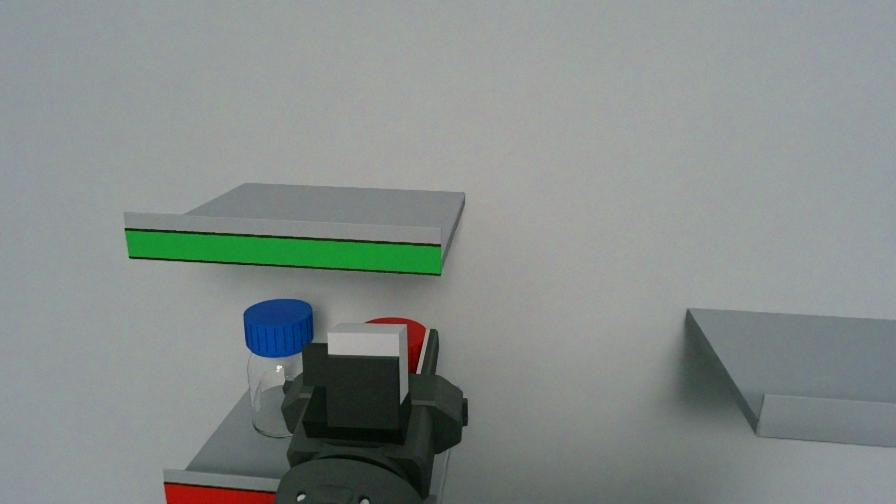

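Request:
{"name": "move", "arguments": {"target": {"side": "right", "x": 0.265, "y": 0.108, "z": 1.2645, "quat_wxyz": [0.4056, -0.5792, -0.5792, 0.4056]}, "min_time_s": 0.4, "cameras": []}}

Request:
{"name": "move", "arguments": {"target": {"side": "right", "x": 0.265, "y": 0.108, "z": 1.2622, "quat_wxyz": [0.4056, -0.5792, -0.5792, 0.4056]}, "min_time_s": 0.4, "cameras": []}}

Scene clock: 55.47 s.
Joint torques (N m): left_arm=[-2.27 8.59 0.23 -1.42 -0.09 -0.54 0.2] | right_arm=[-9.83 -0.67 -0.26 -5.5 0.38 -0.21 -0.16]
External joint torques (N m): left_arm=[-0.03 1.05 -0.61 0.01 -0.13 0.05 0.21] | right_arm=[4.11 -0.98 2.89 2.35 -1.13 0.65 -0.16]
Wrist force (N): left_arm=[-0.6 -0.2 -4.8] | right_arm=[2.9 -2.7 0.6]
Wrist torque (N m): left_arm=[-0.18 0.04 -0.04] | right_arm=[-0.35 0.03 0.04]
Wrist force, peak (N): left_arm=[-0.5 -0.5 -4.9] | right_arm=[3.8 6.1 3.4]
move: done
base_odometry: x=-0.619 y=+2.529 heading=+1.810
lidar_m: 0.38 0.40 0.54 1.10 1.94 2.52 5.46 3.21 2.66 1.55 0.55 0.40
base_status: not commanded
joint_positions: torso_squat_rad=+0.350 torso_shift_rad=+0.000 torso_pitch_rad=+0.000 torso_yaw_rad=+0.650 left_shoulder_pitch_rad=+0.030 left_shoulder_roll_rad=+0.250 left_shoulder_yaw_rad=+0.025 left_elbow_rad=-0.263 left_forearm_roll_rad=-0.030 left_wrist_pitch_rad=-0.019 left_hand_roll_rad=+0.030 left_gripper_m=+0.100 right_shoulder_pitch_rad=-0.356 right_shoulder_roll_rad=-0.183 right_shoulder_yaw_rad=+0.554 right_elbow_rad=-1.963 right_forearm_roll_rad=+1.428 right_wrist_pitch_rad=+1.318 right_hand_roll_rad=+0.495 right_gripper_m=+0.053 head_pan_rad=-0.500 head_tilt_rad=+0.350
joint_status: all done
wheel_motors_off: 0
motor_effort: left_wheel=-4(4) right_wheel=+0(1)
chest: x=-0.2279 y=-0.0002 z=+1.2475 quat_wxyz=(+0.948, +0.000, +0.000, +0.319)
left_hand: x=-0.3892 y=+0.3934 z=+0.5960 quat_wxyz=(+0.933, +0.160, -0.080, +0.312)
right_hand: x=+0.2649 y=+0.1080 z=+1.2651 quat_wxyz=(+0.406, -0.579, -0.580, +0.405)
right_hand_status: reached (checked arc that bows 0 mm and turns the hand up to 0 deg, planned for 0.4 s): 1 mm and 0.1 deg off.

Scene clock: 56.20 s.
Joint torques (N m): left_arm=[-1.74 8.57 0.39 -1.22 -0.12 -0.65 0.38] | right_arm=[-4.45 1.37 1.09 -2.29 -2.1 1.05 -0.58]
External joint torques (N m): left_arm=[0.51 1.04 -0.46 0.2 -0.16 -0.06 0.39] | right_arm=[9.48 1.06 4.26 5.57 -3.61 1.9 -0.57]
Wrist force (N): left_arm=[-0.5 -0.2 -4.8] | right_arm=[3.5 -14.2 -6.0]
Wrist torque (N m): left_arm=[-0.17 0.06 -0.03] | right_arm=[-0.61 0.11 0.28]
Wrist force, peak (N): left_arm=[-0.6 -0.1 -5.1] | right_arm=[2.4 -15.1 -6.2]
move: done
base_odometry: x=-0.619 y=+2.529 heading=+1.810
lidar_m: 0.38 0.40 0.54 1.10 1.95 2.53 5.46 3.21 2.65 1.55 0.55 0.40
base_status: not commanded
joint_positions: torso_squat_rad=+0.350 torso_shift_rad=+0.000 torso_pitch_rad=+0.000 torso_yaw_rad=+0.650 left_shoulder_pitch_rad=+0.030 left_shoulder_roll_rad=+0.250 left_shoulder_yaw_rad=+0.025 left_elbow_rad=-0.263 left_forearm_roll_rad=-0.030 left_wrist_pitch_rad=-0.019 left_hand_roll_rad=+0.030 left_gripper_m=+0.100 right_shoulder_pitch_rad=-0.354 right_shoulder_roll_rad=-0.185 right_shoulder_yaw_rad=+0.556 right_elbow_rad=-1.959 right_forearm_roll_rad=+1.432 right_wrist_pitch_rad=+1.318 right_hand_roll_rad=+0.487 right_gripper_m=+0.053 head_pan_rad=-0.500 head_tilt_rad=+0.350
joint_status: all done
wheel_motors_off: 0
motor_effort: left_wheel=-4(4) right_wheel=+0(1)
chest: x=-0.2281 y=-0.0002 z=+1.2475 quat_wxyz=(+0.948, +0.000, +0.000, +0.319)
left_hand: x=-0.3892 y=+0.3934 z=+0.5959 quat_wxyz=(+0.933, +0.160, -0.080, +0.312)
right_hand: x=+0.2647 y=+0.1080 z=+1.2640 quat_wxyz=(+0.405, -0.579, -0.580, +0.404)
right_hand_status: reached (checked arc that bows 0 mm and turns the hand up to 0 deg, planned for 0.4 s): 2 mm and 0.2 deg off.

Request:
{"name": "move", "arguments": {"target": {"side": "right", "x": 0.265, "y": 0.108, "z": 1.266, "quat_wxyz": [0.4056, -0.5792, -0.5792, 0.4056]}, "min_time_s": 0.4, "cameras": []}}

Request:
{"name": "move", "arguments": {"joints": {"right_gripper_m": 0.08}, "cameras": ["right_wrist_camera"]}}

Request:
{"name": "move", "arguments": {"base": {"x_m_s": -0.3, "for_s": 1.033}, "cameras": ["head_camera", "right_wrist_camera"]}}

Scene clock: 57.40 s.
Joint torques (N m): left_arm=[-2.06 8.51 0.44 -1.41 -0.03 -0.57 0.32] | right_arm=[-14.05 1.38 -3.45 -7.34 1.27 -0.54 -0.01]
External joint torques (N m): left_arm=[0.18 0.97 -0.41 0.01 -0.08 0.02 0.33] | right_arm=[-0.09 1.07 -0.29 0.5 -0.23 0.32 0]
Wrist force (N): left_arm=[-0.5 0.0 -4.8] | right_arm=[2.4 4.7 2.9]
Wrist torque (N m): left_arm=[-0.18 0.07 -0.03] | right_arm=[-0.21 0.04 -0.22]
Wrist force, peak (N): left_arm=[-0.8 -0.7 -5.0] | right_arm=[3.1 -14.7 -5.6]
move: done
base_odometry: x=-0.619 y=+2.529 heading=+1.810
lidar_m: 0.38 0.39 0.54 1.10 1.96 2.53 5.45 3.21 2.66 1.54 0.56 0.40
base_status: not commanded
joint_positions: torso_squat_rad=+0.350 torso_shift_rad=+0.000 torso_pitch_rad=+0.000 torso_yaw_rad=+0.650 left_shoulder_pitch_rad=+0.030 left_shoulder_roll_rad=+0.250 left_shoulder_yaw_rad=+0.025 left_elbow_rad=-0.263 left_forearm_roll_rad=-0.030 left_wrist_pitch_rad=-0.019 left_hand_roll_rad=+0.030 left_gripper_m=+0.100 right_shoulder_pitch_rad=-0.358 right_shoulder_roll_rad=-0.183 right_shoulder_yaw_rad=+0.552 right_elbow_rad=-1.965 right_forearm_roll_rad=+1.425 right_wrist_pitch_rad=+1.317 right_hand_roll_rad=+0.500 right_gripper_m=+0.053 head_pan_rad=-0.500 head_tilt_rad=+0.350
joint_status: all done
wheel_motors_off: 0
motor_effort: left_wheel=-4(4) right_wheel=-1(1)
chest: x=-0.2281 y=-0.0002 z=+1.2475 quat_wxyz=(+0.948, +0.000, +0.000, +0.319)
left_hand: x=-0.3892 y=+0.3934 z=+0.5959 quat_wxyz=(+0.933, +0.160, -0.080, +0.312)
right_hand: x=+0.2650 y=+0.1081 z=+1.2659 quat_wxyz=(+0.405, -0.579, -0.579, +0.406)
right_hand_status: reached (checked arc that bows 0 mm and turns the hand up to 0 deg, planned for 0.4 s): 0 mm and 0.0 deg off.

Scene clock: 58.20 s.
Joint torques (N m): left_arm=[-1.77 8.35 0.16 -1.43 -0.03 -0.67 0.32] | right_arm=[-13.78 1.51 -3.82 -7.41 1.09 -0.53 0.22]
External joint torques (N m): left_arm=[0.48 0.82 -0.68 -0.01 -0.07 -0.08 0.33] | right_arm=[0.18 1.21 -0.66 0.43 -0.42 0.33 0.23]
Wrist force (N): left_arm=[-0.6 -0.1 -4.7] | right_arm=[2.7 3.5 2.9]
Wrist torque (N m): left_arm=[-0.20 0.03 -0.05] | right_arm=[-0.18 0.08 -0.28]
Wrist force, peak (N): left_arm=[-0.6 -0.4 -5.0] | right_arm=[3.7 4.5 2.8]
move: done
base_odometry: x=-0.619 y=+2.529 heading=+1.810
lidar_m: 0.38 0.40 0.54 1.10 1.95 2.53 5.46 3.21 2.66 1.55 0.56 0.40
base_status: not commanded
joint_positions: torso_squat_rad=+0.350 torso_shift_rad=+0.000 torso_pitch_rad=+0.000 torso_yaw_rad=+0.650 left_shoulder_pitch_rad=+0.030 left_shoulder_roll_rad=+0.250 left_shoulder_yaw_rad=+0.025 left_elbow_rad=-0.263 left_forearm_roll_rad=-0.030 left_wrist_pitch_rad=-0.019 left_hand_roll_rad=+0.030 left_gripper_m=+0.100 right_shoulder_pitch_rad=-0.358 right_shoulder_roll_rad=-0.183 right_shoulder_yaw_rad=+0.552 right_elbow_rad=-1.965 right_forearm_roll_rad=+1.425 right_wrist_pitch_rad=+1.317 right_hand_roll_rad=+0.500 right_gripper_m=+0.080 head_pan_rad=-0.500 head_tilt_rad=+0.350
joint_status: all done
wheel_motors_off: 0
motor_effort: left_wheel=-4(4) right_wheel=+0(1)
chest: x=-0.2281 y=-0.0002 z=+1.2475 quat_wxyz=(+0.948, +0.000, +0.000, +0.319)
left_hand: x=-0.3892 y=+0.3934 z=+0.5959 quat_wxyz=(+0.933, +0.160, -0.080, +0.312)
right_hand: x=+0.2650 y=+0.1081 z=+1.2659 quat_wxyz=(+0.405, -0.579, -0.579, +0.406)
right_wrist_camera: T_world_to_cam=[[-0.0332, -0.99853, 0.04282, 0.05763], [-0.16959, -0.0366, -0.98484, 1.32261], [0.98496, -0.03996, -0.16812, 0.0283]] pos_world=[0.19833, 0.10708, 1.30485]

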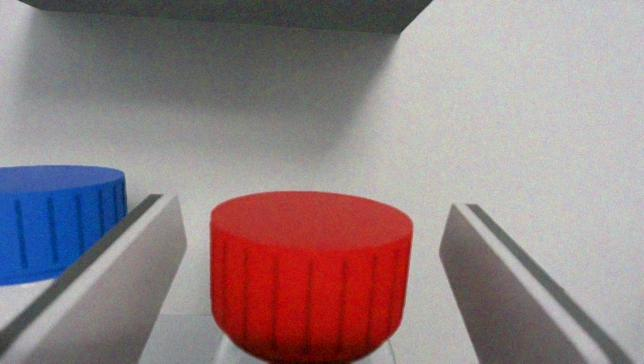

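Scene clock: 60.77 s.
Joint torques (N m): left_arm=[-3.03 8.19 0.5 -1.38 -0.1 -0.68 0.15] | right_arm=[-13.83 0.7 -3 -7.23 1.39 -0.6 0.02]
External joint torques (N m): left_arm=[-0.79 0.65 -0.34 0.04 -0.14 -0.09 0.16] | right_arm=[0.13 0.4 0.15 0.61 -0.12 0.26 0.03]
Wrist force (N): left_arm=[-0.4 -0.2 -4.6] | right_arm=[3.6 4.0 2.3]
Wrist torque (N m): left_arm=[-0.16 0.05 -0.06] | right_arm=[-0.18 0.19 -0.32]
Wrist force, peak (N): left_arm=[-0.5 -0.3 -5.1] | right_arm=[3.5 4.6 3.5]
move: done
base_odometry: x=-0.545 y=+2.228 heading=+1.810
lidar_m: 0.69 0.71 0.98 1.14 1.83 2.76 5.15 3.06 2.64 2.55 0.99 0.72
base_status: done (sent for 1.03 of 1.03 s)
joint_positions: torso_squat_rad=+0.350 torso_shift_rad=+0.000 torso_pitch_rad=+0.000 torso_yaw_rad=+0.650 left_shoulder_pitch_rad=+0.030 left_shoulder_roll_rad=+0.250 left_shoulder_yaw_rad=+0.025 left_elbow_rad=-0.263 left_forearm_roll_rad=-0.030 left_wrist_pitch_rad=-0.019 left_hand_roll_rad=+0.030 left_gripper_m=+0.100 right_shoulder_pitch_rad=-0.358 right_shoulder_roll_rad=-0.183 right_shoulder_yaw_rad=+0.552 right_elbow_rad=-1.965 right_forearm_roll_rad=+1.425 right_wrist_pitch_rad=+1.317 right_hand_roll_rad=+0.500 right_gripper_m=+0.080 head_pan_rad=-0.500 head_tilt_rad=+0.350
joint_status: not commanded
wheel_motors_off: 0
motor_effort: left_wheel=-3(26) right_wheel=+2(21)
chest: x=-0.2280 y=-0.0002 z=+1.2475 quat_wxyz=(+0.948, +0.000, +0.000, +0.319)
left_hand: x=-0.3894 y=+0.3933 z=+0.5959 quat_wxyz=(+0.933, +0.160, -0.080, +0.312)
right_hand: x=+0.2650 y=+0.1080 z=+1.2658 quat_wxyz=(+0.406, -0.579, -0.579, +0.406)
head_camera: T_world_to_cam=[[0.1217, -0.99228, 0.02379, 0.00885], [-0.30275, -0.05994, -0.95118, 1.37248], [0.94527, 0.10856, -0.30771, 0.58603]] pos_world=[-0.13951, 0.02743, 1.48559]
right_wrist_camera: T_world_to_cam=[[-0.03323, -0.99854, 0.04264, 0.05789], [-0.16989, -0.0364, -0.98479, 1.32261], [0.9849, -0.03996, -0.16843, 0.02862]] pos_world=[0.19843, 0.10708, 1.30484]

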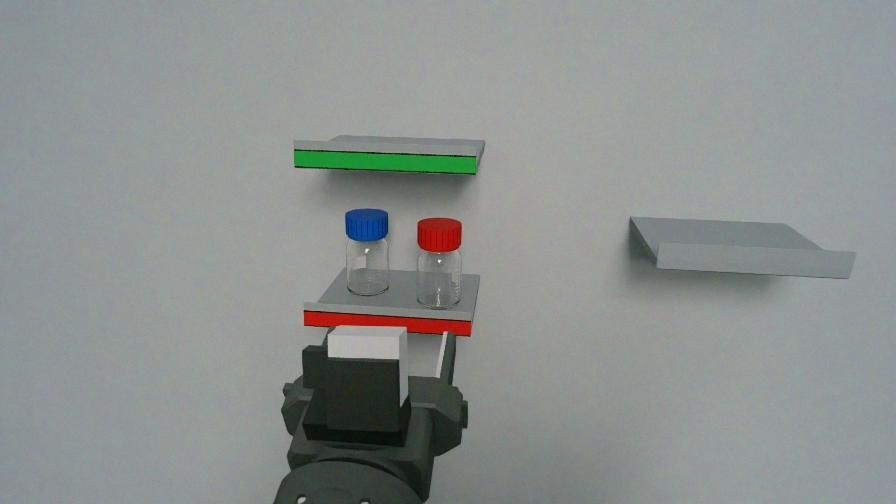

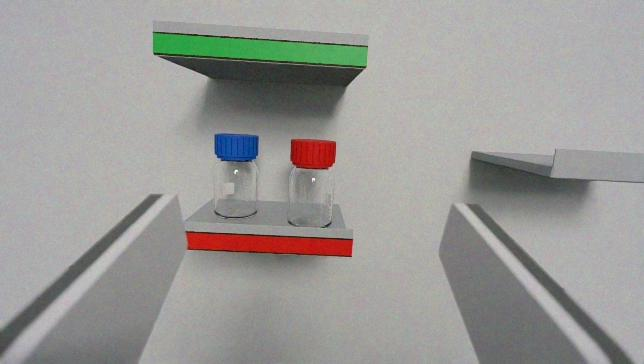

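Request:
{"name": "move", "arguments": {"joints": {"torso_yaw_rad": 0.0, "head_pan_rad": -0.35, "right_gripper_m": 0.1}, "cameras": []}}

Request:
{"name": "move", "arguments": {"target": {"side": "right", "x": 0.25, "y": -0.42, "z": 1.40, "quat_wxyz": [0.4056, -0.5792, -0.5792, 0.4056]}, "min_time_s": 1.3, "cameras": []}}

Request:
{"name": "move", "arguments": {"target": {"side": "right", "x": 0.262, "y": -0.625, "z": 1.465, "quat_wxyz": [0.4056, -0.5792, -0.5792, 0.4056]}, "min_time_s": 1.2, "cameras": ["head_camera", "right_wrist_camera"]}}

Scene clock: 63.60 s.
Joint torques (N m): left_arm=[-1.85 8.16 0.35 -1.57 -0.01 -0.71 0.3] | right_arm=[-13.96 0.68 -3.14 -7.17 1.31 -0.9 0.07]
External joint torques (N m): left_arm=[0.37 0.64 -0.5 -0.15 -0.06 -0.12 0.31] | right_arm=[-0.02 0.39 0.02 0.68 -0.19 -0.04 0.07]
Wrist force (N): left_arm=[-0.5 -0.2 -4.6] | right_arm=[2.8 4.5 2.5]
Wrist torque (N m): left_arm=[-0.15 0.04 -0.04] | right_arm=[-0.26 0.07 -0.29]
Wrist force, peak (N): left_arm=[-0.5 -0.5 -5.1] | right_arm=[3.9 4.5 4.0]
move: done
base_odometry: x=-0.545 y=+2.228 heading=+1.810
lidar_m: 0.69 0.72 0.98 1.15 1.83 2.76 5.15 3.07 2.64 2.56 1.00 0.72
base_status: not commanded
joint_positions: torso_squat_rad=+0.350 torso_shift_rad=+0.000 torso_pitch_rad=+0.000 torso_yaw_rad=+0.000 left_shoulder_pitch_rad=+0.030 left_shoulder_roll_rad=+0.250 left_shoulder_yaw_rad=+0.025 left_elbow_rad=-0.263 left_forearm_roll_rad=-0.030 left_wrist_pitch_rad=-0.019 left_hand_roll_rad=+0.030 left_gripper_m=+0.100 right_shoulder_pitch_rad=-0.358 right_shoulder_roll_rad=-0.183 right_shoulder_yaw_rad=+0.552 right_elbow_rad=-1.965 right_forearm_roll_rad=+1.425 right_wrist_pitch_rad=+1.317 right_hand_roll_rad=+0.500 right_gripper_m=+0.100 head_pan_rad=-0.350 head_tilt_rad=+0.350
joint_status: all done
wheel_motors_off: 0
motor_effort: left_wheel=-4(4) right_wheel=+3(4)
chest: x=-0.2280 y=-0.0002 z=+1.2475 quat_wxyz=(+1.000, +0.000, +0.000, +0.000)
left_hand: x=-0.1184 y=+0.4108 z=+0.5960 quat_wxyz=(+0.984, +0.126, -0.127, -0.002)
right_hand: x=+0.2300 y=-0.2125 z=+1.2656 quat_wxyz=(+0.514, -0.734, -0.364, +0.255)

Scene clock: 65.27 s.
Joint torques (N m): left_arm=[-2.12 8.12 0.38 -1.52 -0.17 -0.59 0.16] | right_arm=[-9.23 -16.63 -9.16 -2.85 0.81 0.14 -0.04]
External joint torques (N m): left_arm=[0.1 0.59 -0.46 -0.11 -0.21 0 0.17] | right_arm=[0.98 -0.77 1.41 -0.02 0.23 0.3 -0.04]
Wrist force (N): left_arm=[-0.6 -0.3 -4.6] | right_arm=[3.2 4.0 2.6]
Wrist torque (N m): left_arm=[-0.14 0.06 -0.04] | right_arm=[-0.24 0.08 -0.14]
Wrist force, peak (N): left_arm=[-0.6 -0.4 -5.1] | right_arm=[3.9 5.3 2.4]
move: done
base_odometry: x=-0.545 y=+2.228 heading=+1.810
lidar_m: 0.69 0.71 0.98 1.15 1.82 2.75 5.15 3.07 2.64 2.56 0.99 0.72
base_status: not commanded
joint_positions: torso_squat_rad=+0.350 torso_shift_rad=+0.000 torso_pitch_rad=+0.000 torso_yaw_rad=+0.000 left_shoulder_pitch_rad=+0.030 left_shoulder_roll_rad=+0.250 left_shoulder_yaw_rad=+0.025 left_elbow_rad=-0.263 left_forearm_roll_rad=-0.030 left_wrist_pitch_rad=-0.019 left_hand_roll_rad=+0.030 left_gripper_m=+0.100 right_shoulder_pitch_rad=+0.027 right_shoulder_roll_rad=-1.215 right_shoulder_yaw_rad=-0.257 right_elbow_rad=-2.053 right_forearm_roll_rad=+0.264 right_wrist_pitch_rad=+0.357 right_hand_roll_rad=+0.095 right_gripper_m=+0.100 head_pan_rad=-0.350 head_tilt_rad=+0.350
joint_status: all done
wheel_motors_off: 0
motor_effort: left_wheel=-4(4) right_wheel=+3(4)
chest: x=-0.2280 y=-0.0003 z=+1.2475 quat_wxyz=(+1.000, +0.000, +0.000, +0.000)
left_hand: x=-0.1185 y=+0.4108 z=+0.5960 quat_wxyz=(+0.984, +0.126, -0.127, -0.002)
right_hand: x=+0.2500 y=-0.4199 z=+1.4001 quat_wxyz=(+0.406, -0.579, -0.579, +0.406)
right_hand_status: reached (checked arc that bows 104 mm and turns the hand up to 37 deg, planned for 1.3 s): 0 mm and 0.0 deg off.

Scene clock: 66.83 s.
Joint torques (N m): left_arm=[-1.91 8.15 0.25 -1.33 -0.16 -0.64 0.25] | right_arm=[-12.2 -24.73 -6.84 -2.76 -0.67 0.2 -0.14]
External joint torques (N m): left_arm=[0.3 0.62 -0.59 0.08 -0.2 -0.05 0.26] | right_arm=[-0.54 -1.4 2.54 0.15 0.11 0.21 -0.13]
Wrist force (N): left_arm=[-0.3 -0.4 -4.7] | right_arm=[3.3 3.4 3.3]
Wrist torque (N m): left_arm=[-0.15 0.07 -0.04] | right_arm=[-0.18 0.11 -0.12]
Wrist force, peak (N): left_arm=[-1.0 -0.6 -4.9] | right_arm=[2.9 5.0 3.5]
move: done
base_odometry: x=-0.545 y=+2.228 heading=+1.810
lidar_m: 0.69 0.72 0.98 1.15 1.83 2.76 5.15 3.07 2.64 2.56 0.98 0.72
base_status: not commanded
joint_positions: torso_squat_rad=+0.350 torso_shift_rad=+0.000 torso_pitch_rad=+0.000 torso_yaw_rad=+0.000 left_shoulder_pitch_rad=+0.030 left_shoulder_roll_rad=+0.250 left_shoulder_yaw_rad=+0.025 left_elbow_rad=-0.263 left_forearm_roll_rad=-0.030 left_wrist_pitch_rad=-0.019 left_hand_roll_rad=+0.030 left_gripper_m=+0.100 right_shoulder_pitch_rad=-0.304 right_shoulder_roll_rad=-1.469 right_shoulder_yaw_rad=-0.126 right_elbow_rad=-1.051 right_forearm_roll_rad=+0.125 right_wrist_pitch_rad=-0.427 right_hand_roll_rad=+0.016 right_gripper_m=+0.100 head_pan_rad=-0.350 head_tilt_rad=+0.350
joint_status: all done
wheel_motors_off: 0
motor_effort: left_wheel=-5(5) right_wheel=+2(4)
chest: x=-0.2280 y=-0.0002 z=+1.2475 quat_wxyz=(+1.000, +0.000, +0.000, +0.000)
left_hand: x=-0.1185 y=+0.4108 z=+0.5960 quat_wxyz=(+0.984, +0.126, -0.127, -0.002)
right_hand: x=+0.2618 y=-0.6249 z=+1.4652 quat_wxyz=(+0.406, -0.580, -0.579, +0.405)
right_hand_status: reached (checked arc that bows 40 mm and turns the hand up to 6 deg, planned for 1.2 s): 0 mm and 0.1 deg off.
head_camera: T_world_to_cam=[[-0.36894, -0.92915, 0.02386, -0.10607], [-0.29473, 0.09261, -0.95108, 1.37454], [0.88149, -0.35792, -0.30801, 0.57031]] pos_world=[-0.13674, -0.02172, 1.48549]
right_wrist_camera: T_world_to_cam=[[-0.03502, -0.99849, 0.04222, -0.68145], [-0.16974, -0.03569, -0.98484, 1.49225], [0.98487, -0.04166, -0.16823, 0.03472]] pos_world=[0.19523, -0.62572, 1.50424]

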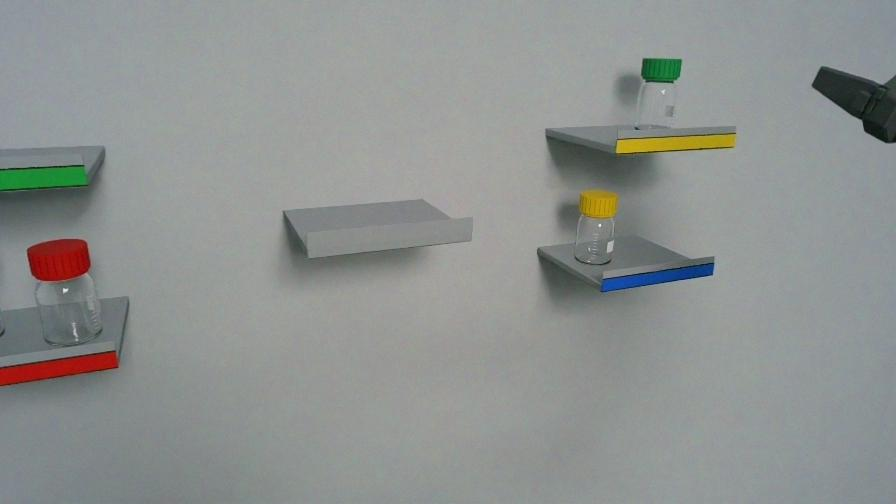

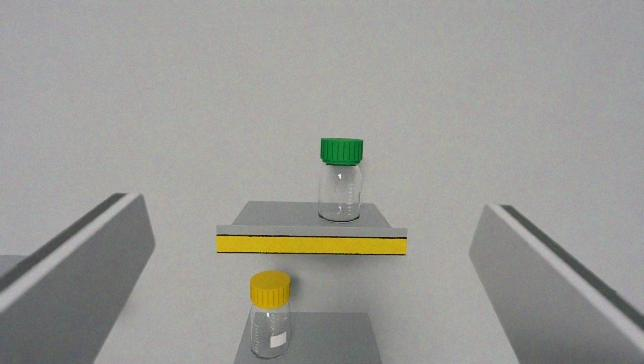

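Request:
{"name": "move", "arguments": {"target": {"side": "right", "x": 0.257, "y": -0.657, "z": 1.467, "quat_wxyz": [0.4056, -0.5792, -0.5792, 0.4056]}, "min_time_s": 0.6, "cameras": []}}

Request:
{"name": "move", "arguments": {"base": {"x_m_s": 0.3, "for_s": 1.133}, "cameras": ["head_camera", "right_wrist_camera"]}}

Scene clock: 69.97 s.
Joint torques (N m): left_arm=[-2.24 8.37 0.54 -1.49 -0.09 -0.65 0.28] | right_arm=[-13.2 -25.47 -5.54 -3.09 -1.03 0.13 -0.14]
External joint torques (N m): left_arm=[-0.02 0.84 -0.3 -0.08 -0.13 -0.07 0.29] | right_arm=[-1.17 -2.14 2.41 0.39 -0.03 0.12 -0.14]
Wrist force (N): left_arm=[-0.6 -0.3 -4.9] | right_arm=[3.0 4.0 2.9]
Wrist torque (N m): left_arm=[-0.13 0.04 -0.04] | right_arm=[-0.23 0.06 -0.13]
Wrist force, peak (N): left_arm=[-1.0 -0.5 -5.0] | right_arm=[3.4 4.9 3.6]
move: done
base_odometry: x=-0.545 y=+2.228 heading=+1.810
lidar_m: 0.69 0.71 0.98 1.14 1.83 2.75 5.15 3.06 2.63 2.56 0.99 0.73
base_status: not commanded
joint_positions: torso_squat_rad=+0.350 torso_shift_rad=+0.000 torso_pitch_rad=+0.000 torso_yaw_rad=+0.000 left_shoulder_pitch_rad=+0.030 left_shoulder_roll_rad=+0.250 left_shoulder_yaw_rad=+0.025 left_elbow_rad=-0.263 left_forearm_roll_rad=-0.030 left_wrist_pitch_rad=-0.019 left_hand_roll_rad=+0.030 left_gripper_m=+0.100 right_shoulder_pitch_rad=-0.471 right_shoulder_roll_rad=-1.472 right_shoulder_yaw_rad=-0.014 right_elbow_rad=-0.823 right_forearm_roll_rad=+0.163 right_wrist_pitch_rad=-0.573 right_hand_roll_rad=+0.000 right_gripper_m=+0.100 head_pan_rad=-0.350 head_tilt_rad=+0.350
joint_status: all done
wheel_motors_off: 0
motor_effort: left_wheel=-5(5) right_wheel=+2(3)
chest: x=-0.2280 y=-0.0002 z=+1.2475 quat_wxyz=(+1.000, +0.000, +0.000, +0.000)
left_hand: x=-0.1185 y=+0.4108 z=+0.5960 quat_wxyz=(+0.984, +0.126, -0.127, -0.002)
right_hand: x=+0.2565 y=-0.6563 z=+1.4670 quat_wxyz=(+0.410, -0.582, -0.576, +0.402)
right_hand_status: reached (checked arc that bows 2 mm and turns the hand up to 2 deg, planned for 0.6 s): 1 mm and 0.8 deg off.

Scene clock: 72.40 s.
Joint torques (N m): left_arm=[-1.53 8.27 0.11 -1.48 -0.13 -0.54 0.23] | right_arm=[-12.98 -25.8 -5.35 -3 -1.01 0.06 -0.12]
External joint torques (N m): left_arm=[0.69 0.74 -0.73 -0.07 -0.17 0.05 0.24] | right_arm=[-0.95 -2.47 2.61 0.48 -0.01 0.05 -0.11]
Wrist force (N): left_arm=[-0.9 -0.6 -4.5] | right_arm=[3.4 4.1 2.4]
Wrist torque (N m): left_arm=[-0.12 0.00 -0.03] | right_arm=[-0.23 0.09 -0.12]
Wrist force, peak (N): left_arm=[-0.4 -0.6 -5.1] | right_arm=[2.7 4.9 3.3]
move: done
base_odometry: x=-0.626 y=+2.558 heading=+1.810
lidar_m: 0.35 0.36 0.50 1.10 1.97 2.55 5.49 3.24 2.66 1.43 0.51 0.36
base_status: done (sent for 1.13 of 1.13 s)
joint_positions: torso_squat_rad=+0.350 torso_shift_rad=+0.000 torso_pitch_rad=+0.000 torso_yaw_rad=+0.000 left_shoulder_pitch_rad=+0.030 left_shoulder_roll_rad=+0.250 left_shoulder_yaw_rad=+0.025 left_elbow_rad=-0.263 left_forearm_roll_rad=-0.030 left_wrist_pitch_rad=-0.019 left_hand_roll_rad=+0.030 left_gripper_m=+0.100 right_shoulder_pitch_rad=-0.471 right_shoulder_roll_rad=-1.472 right_shoulder_yaw_rad=-0.014 right_elbow_rad=-0.823 right_forearm_roll_rad=+0.163 right_wrist_pitch_rad=-0.573 right_hand_roll_rad=+0.000 right_gripper_m=+0.100 head_pan_rad=-0.350 head_tilt_rad=+0.350
joint_status: not commanded
wheel_motors_off: 0
motor_effort: left_wheel=-2(38) right_wheel=-1(24)
chest: x=-0.2280 y=-0.0002 z=+1.2475 quat_wxyz=(+1.000, +0.000, +0.000, +0.000)
left_hand: x=-0.1184 y=+0.4108 z=+0.5960 quat_wxyz=(+0.984, +0.126, -0.127, -0.002)
right_hand: x=+0.2565 y=-0.6563 z=+1.4670 quat_wxyz=(+0.410, -0.582, -0.576, +0.402)
head_camera: T_world_to_cam=[[-0.36894, -0.92915, 0.02386, -0.10607], [-0.29481, 0.09264, -0.95105, 1.37449], [0.88146, -0.35791, -0.3081, 0.57044]] pos_world=[-0.13674, -0.02172, 1.48549]
right_wrist_camera: T_world_to_cam=[[-0.04695, -0.99818, 0.03797, -0.70352], [-0.17087, -0.02943, -0.98485, 1.49625], [0.98417, -0.05273, -0.16918, 0.03326]] pos_world=[0.1899, -0.65645, 1.50593]

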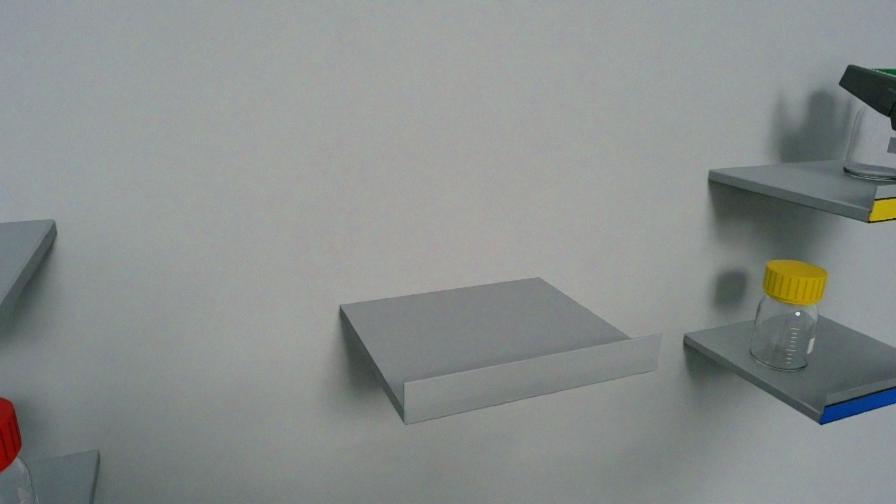

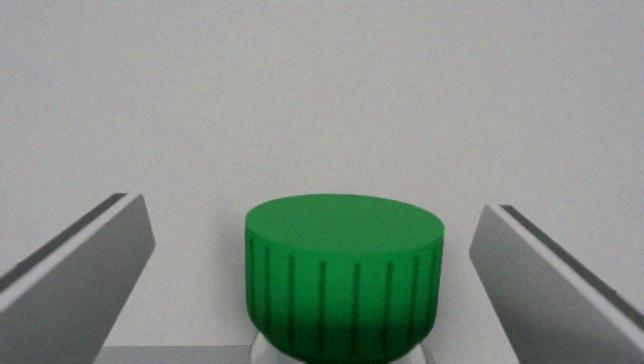

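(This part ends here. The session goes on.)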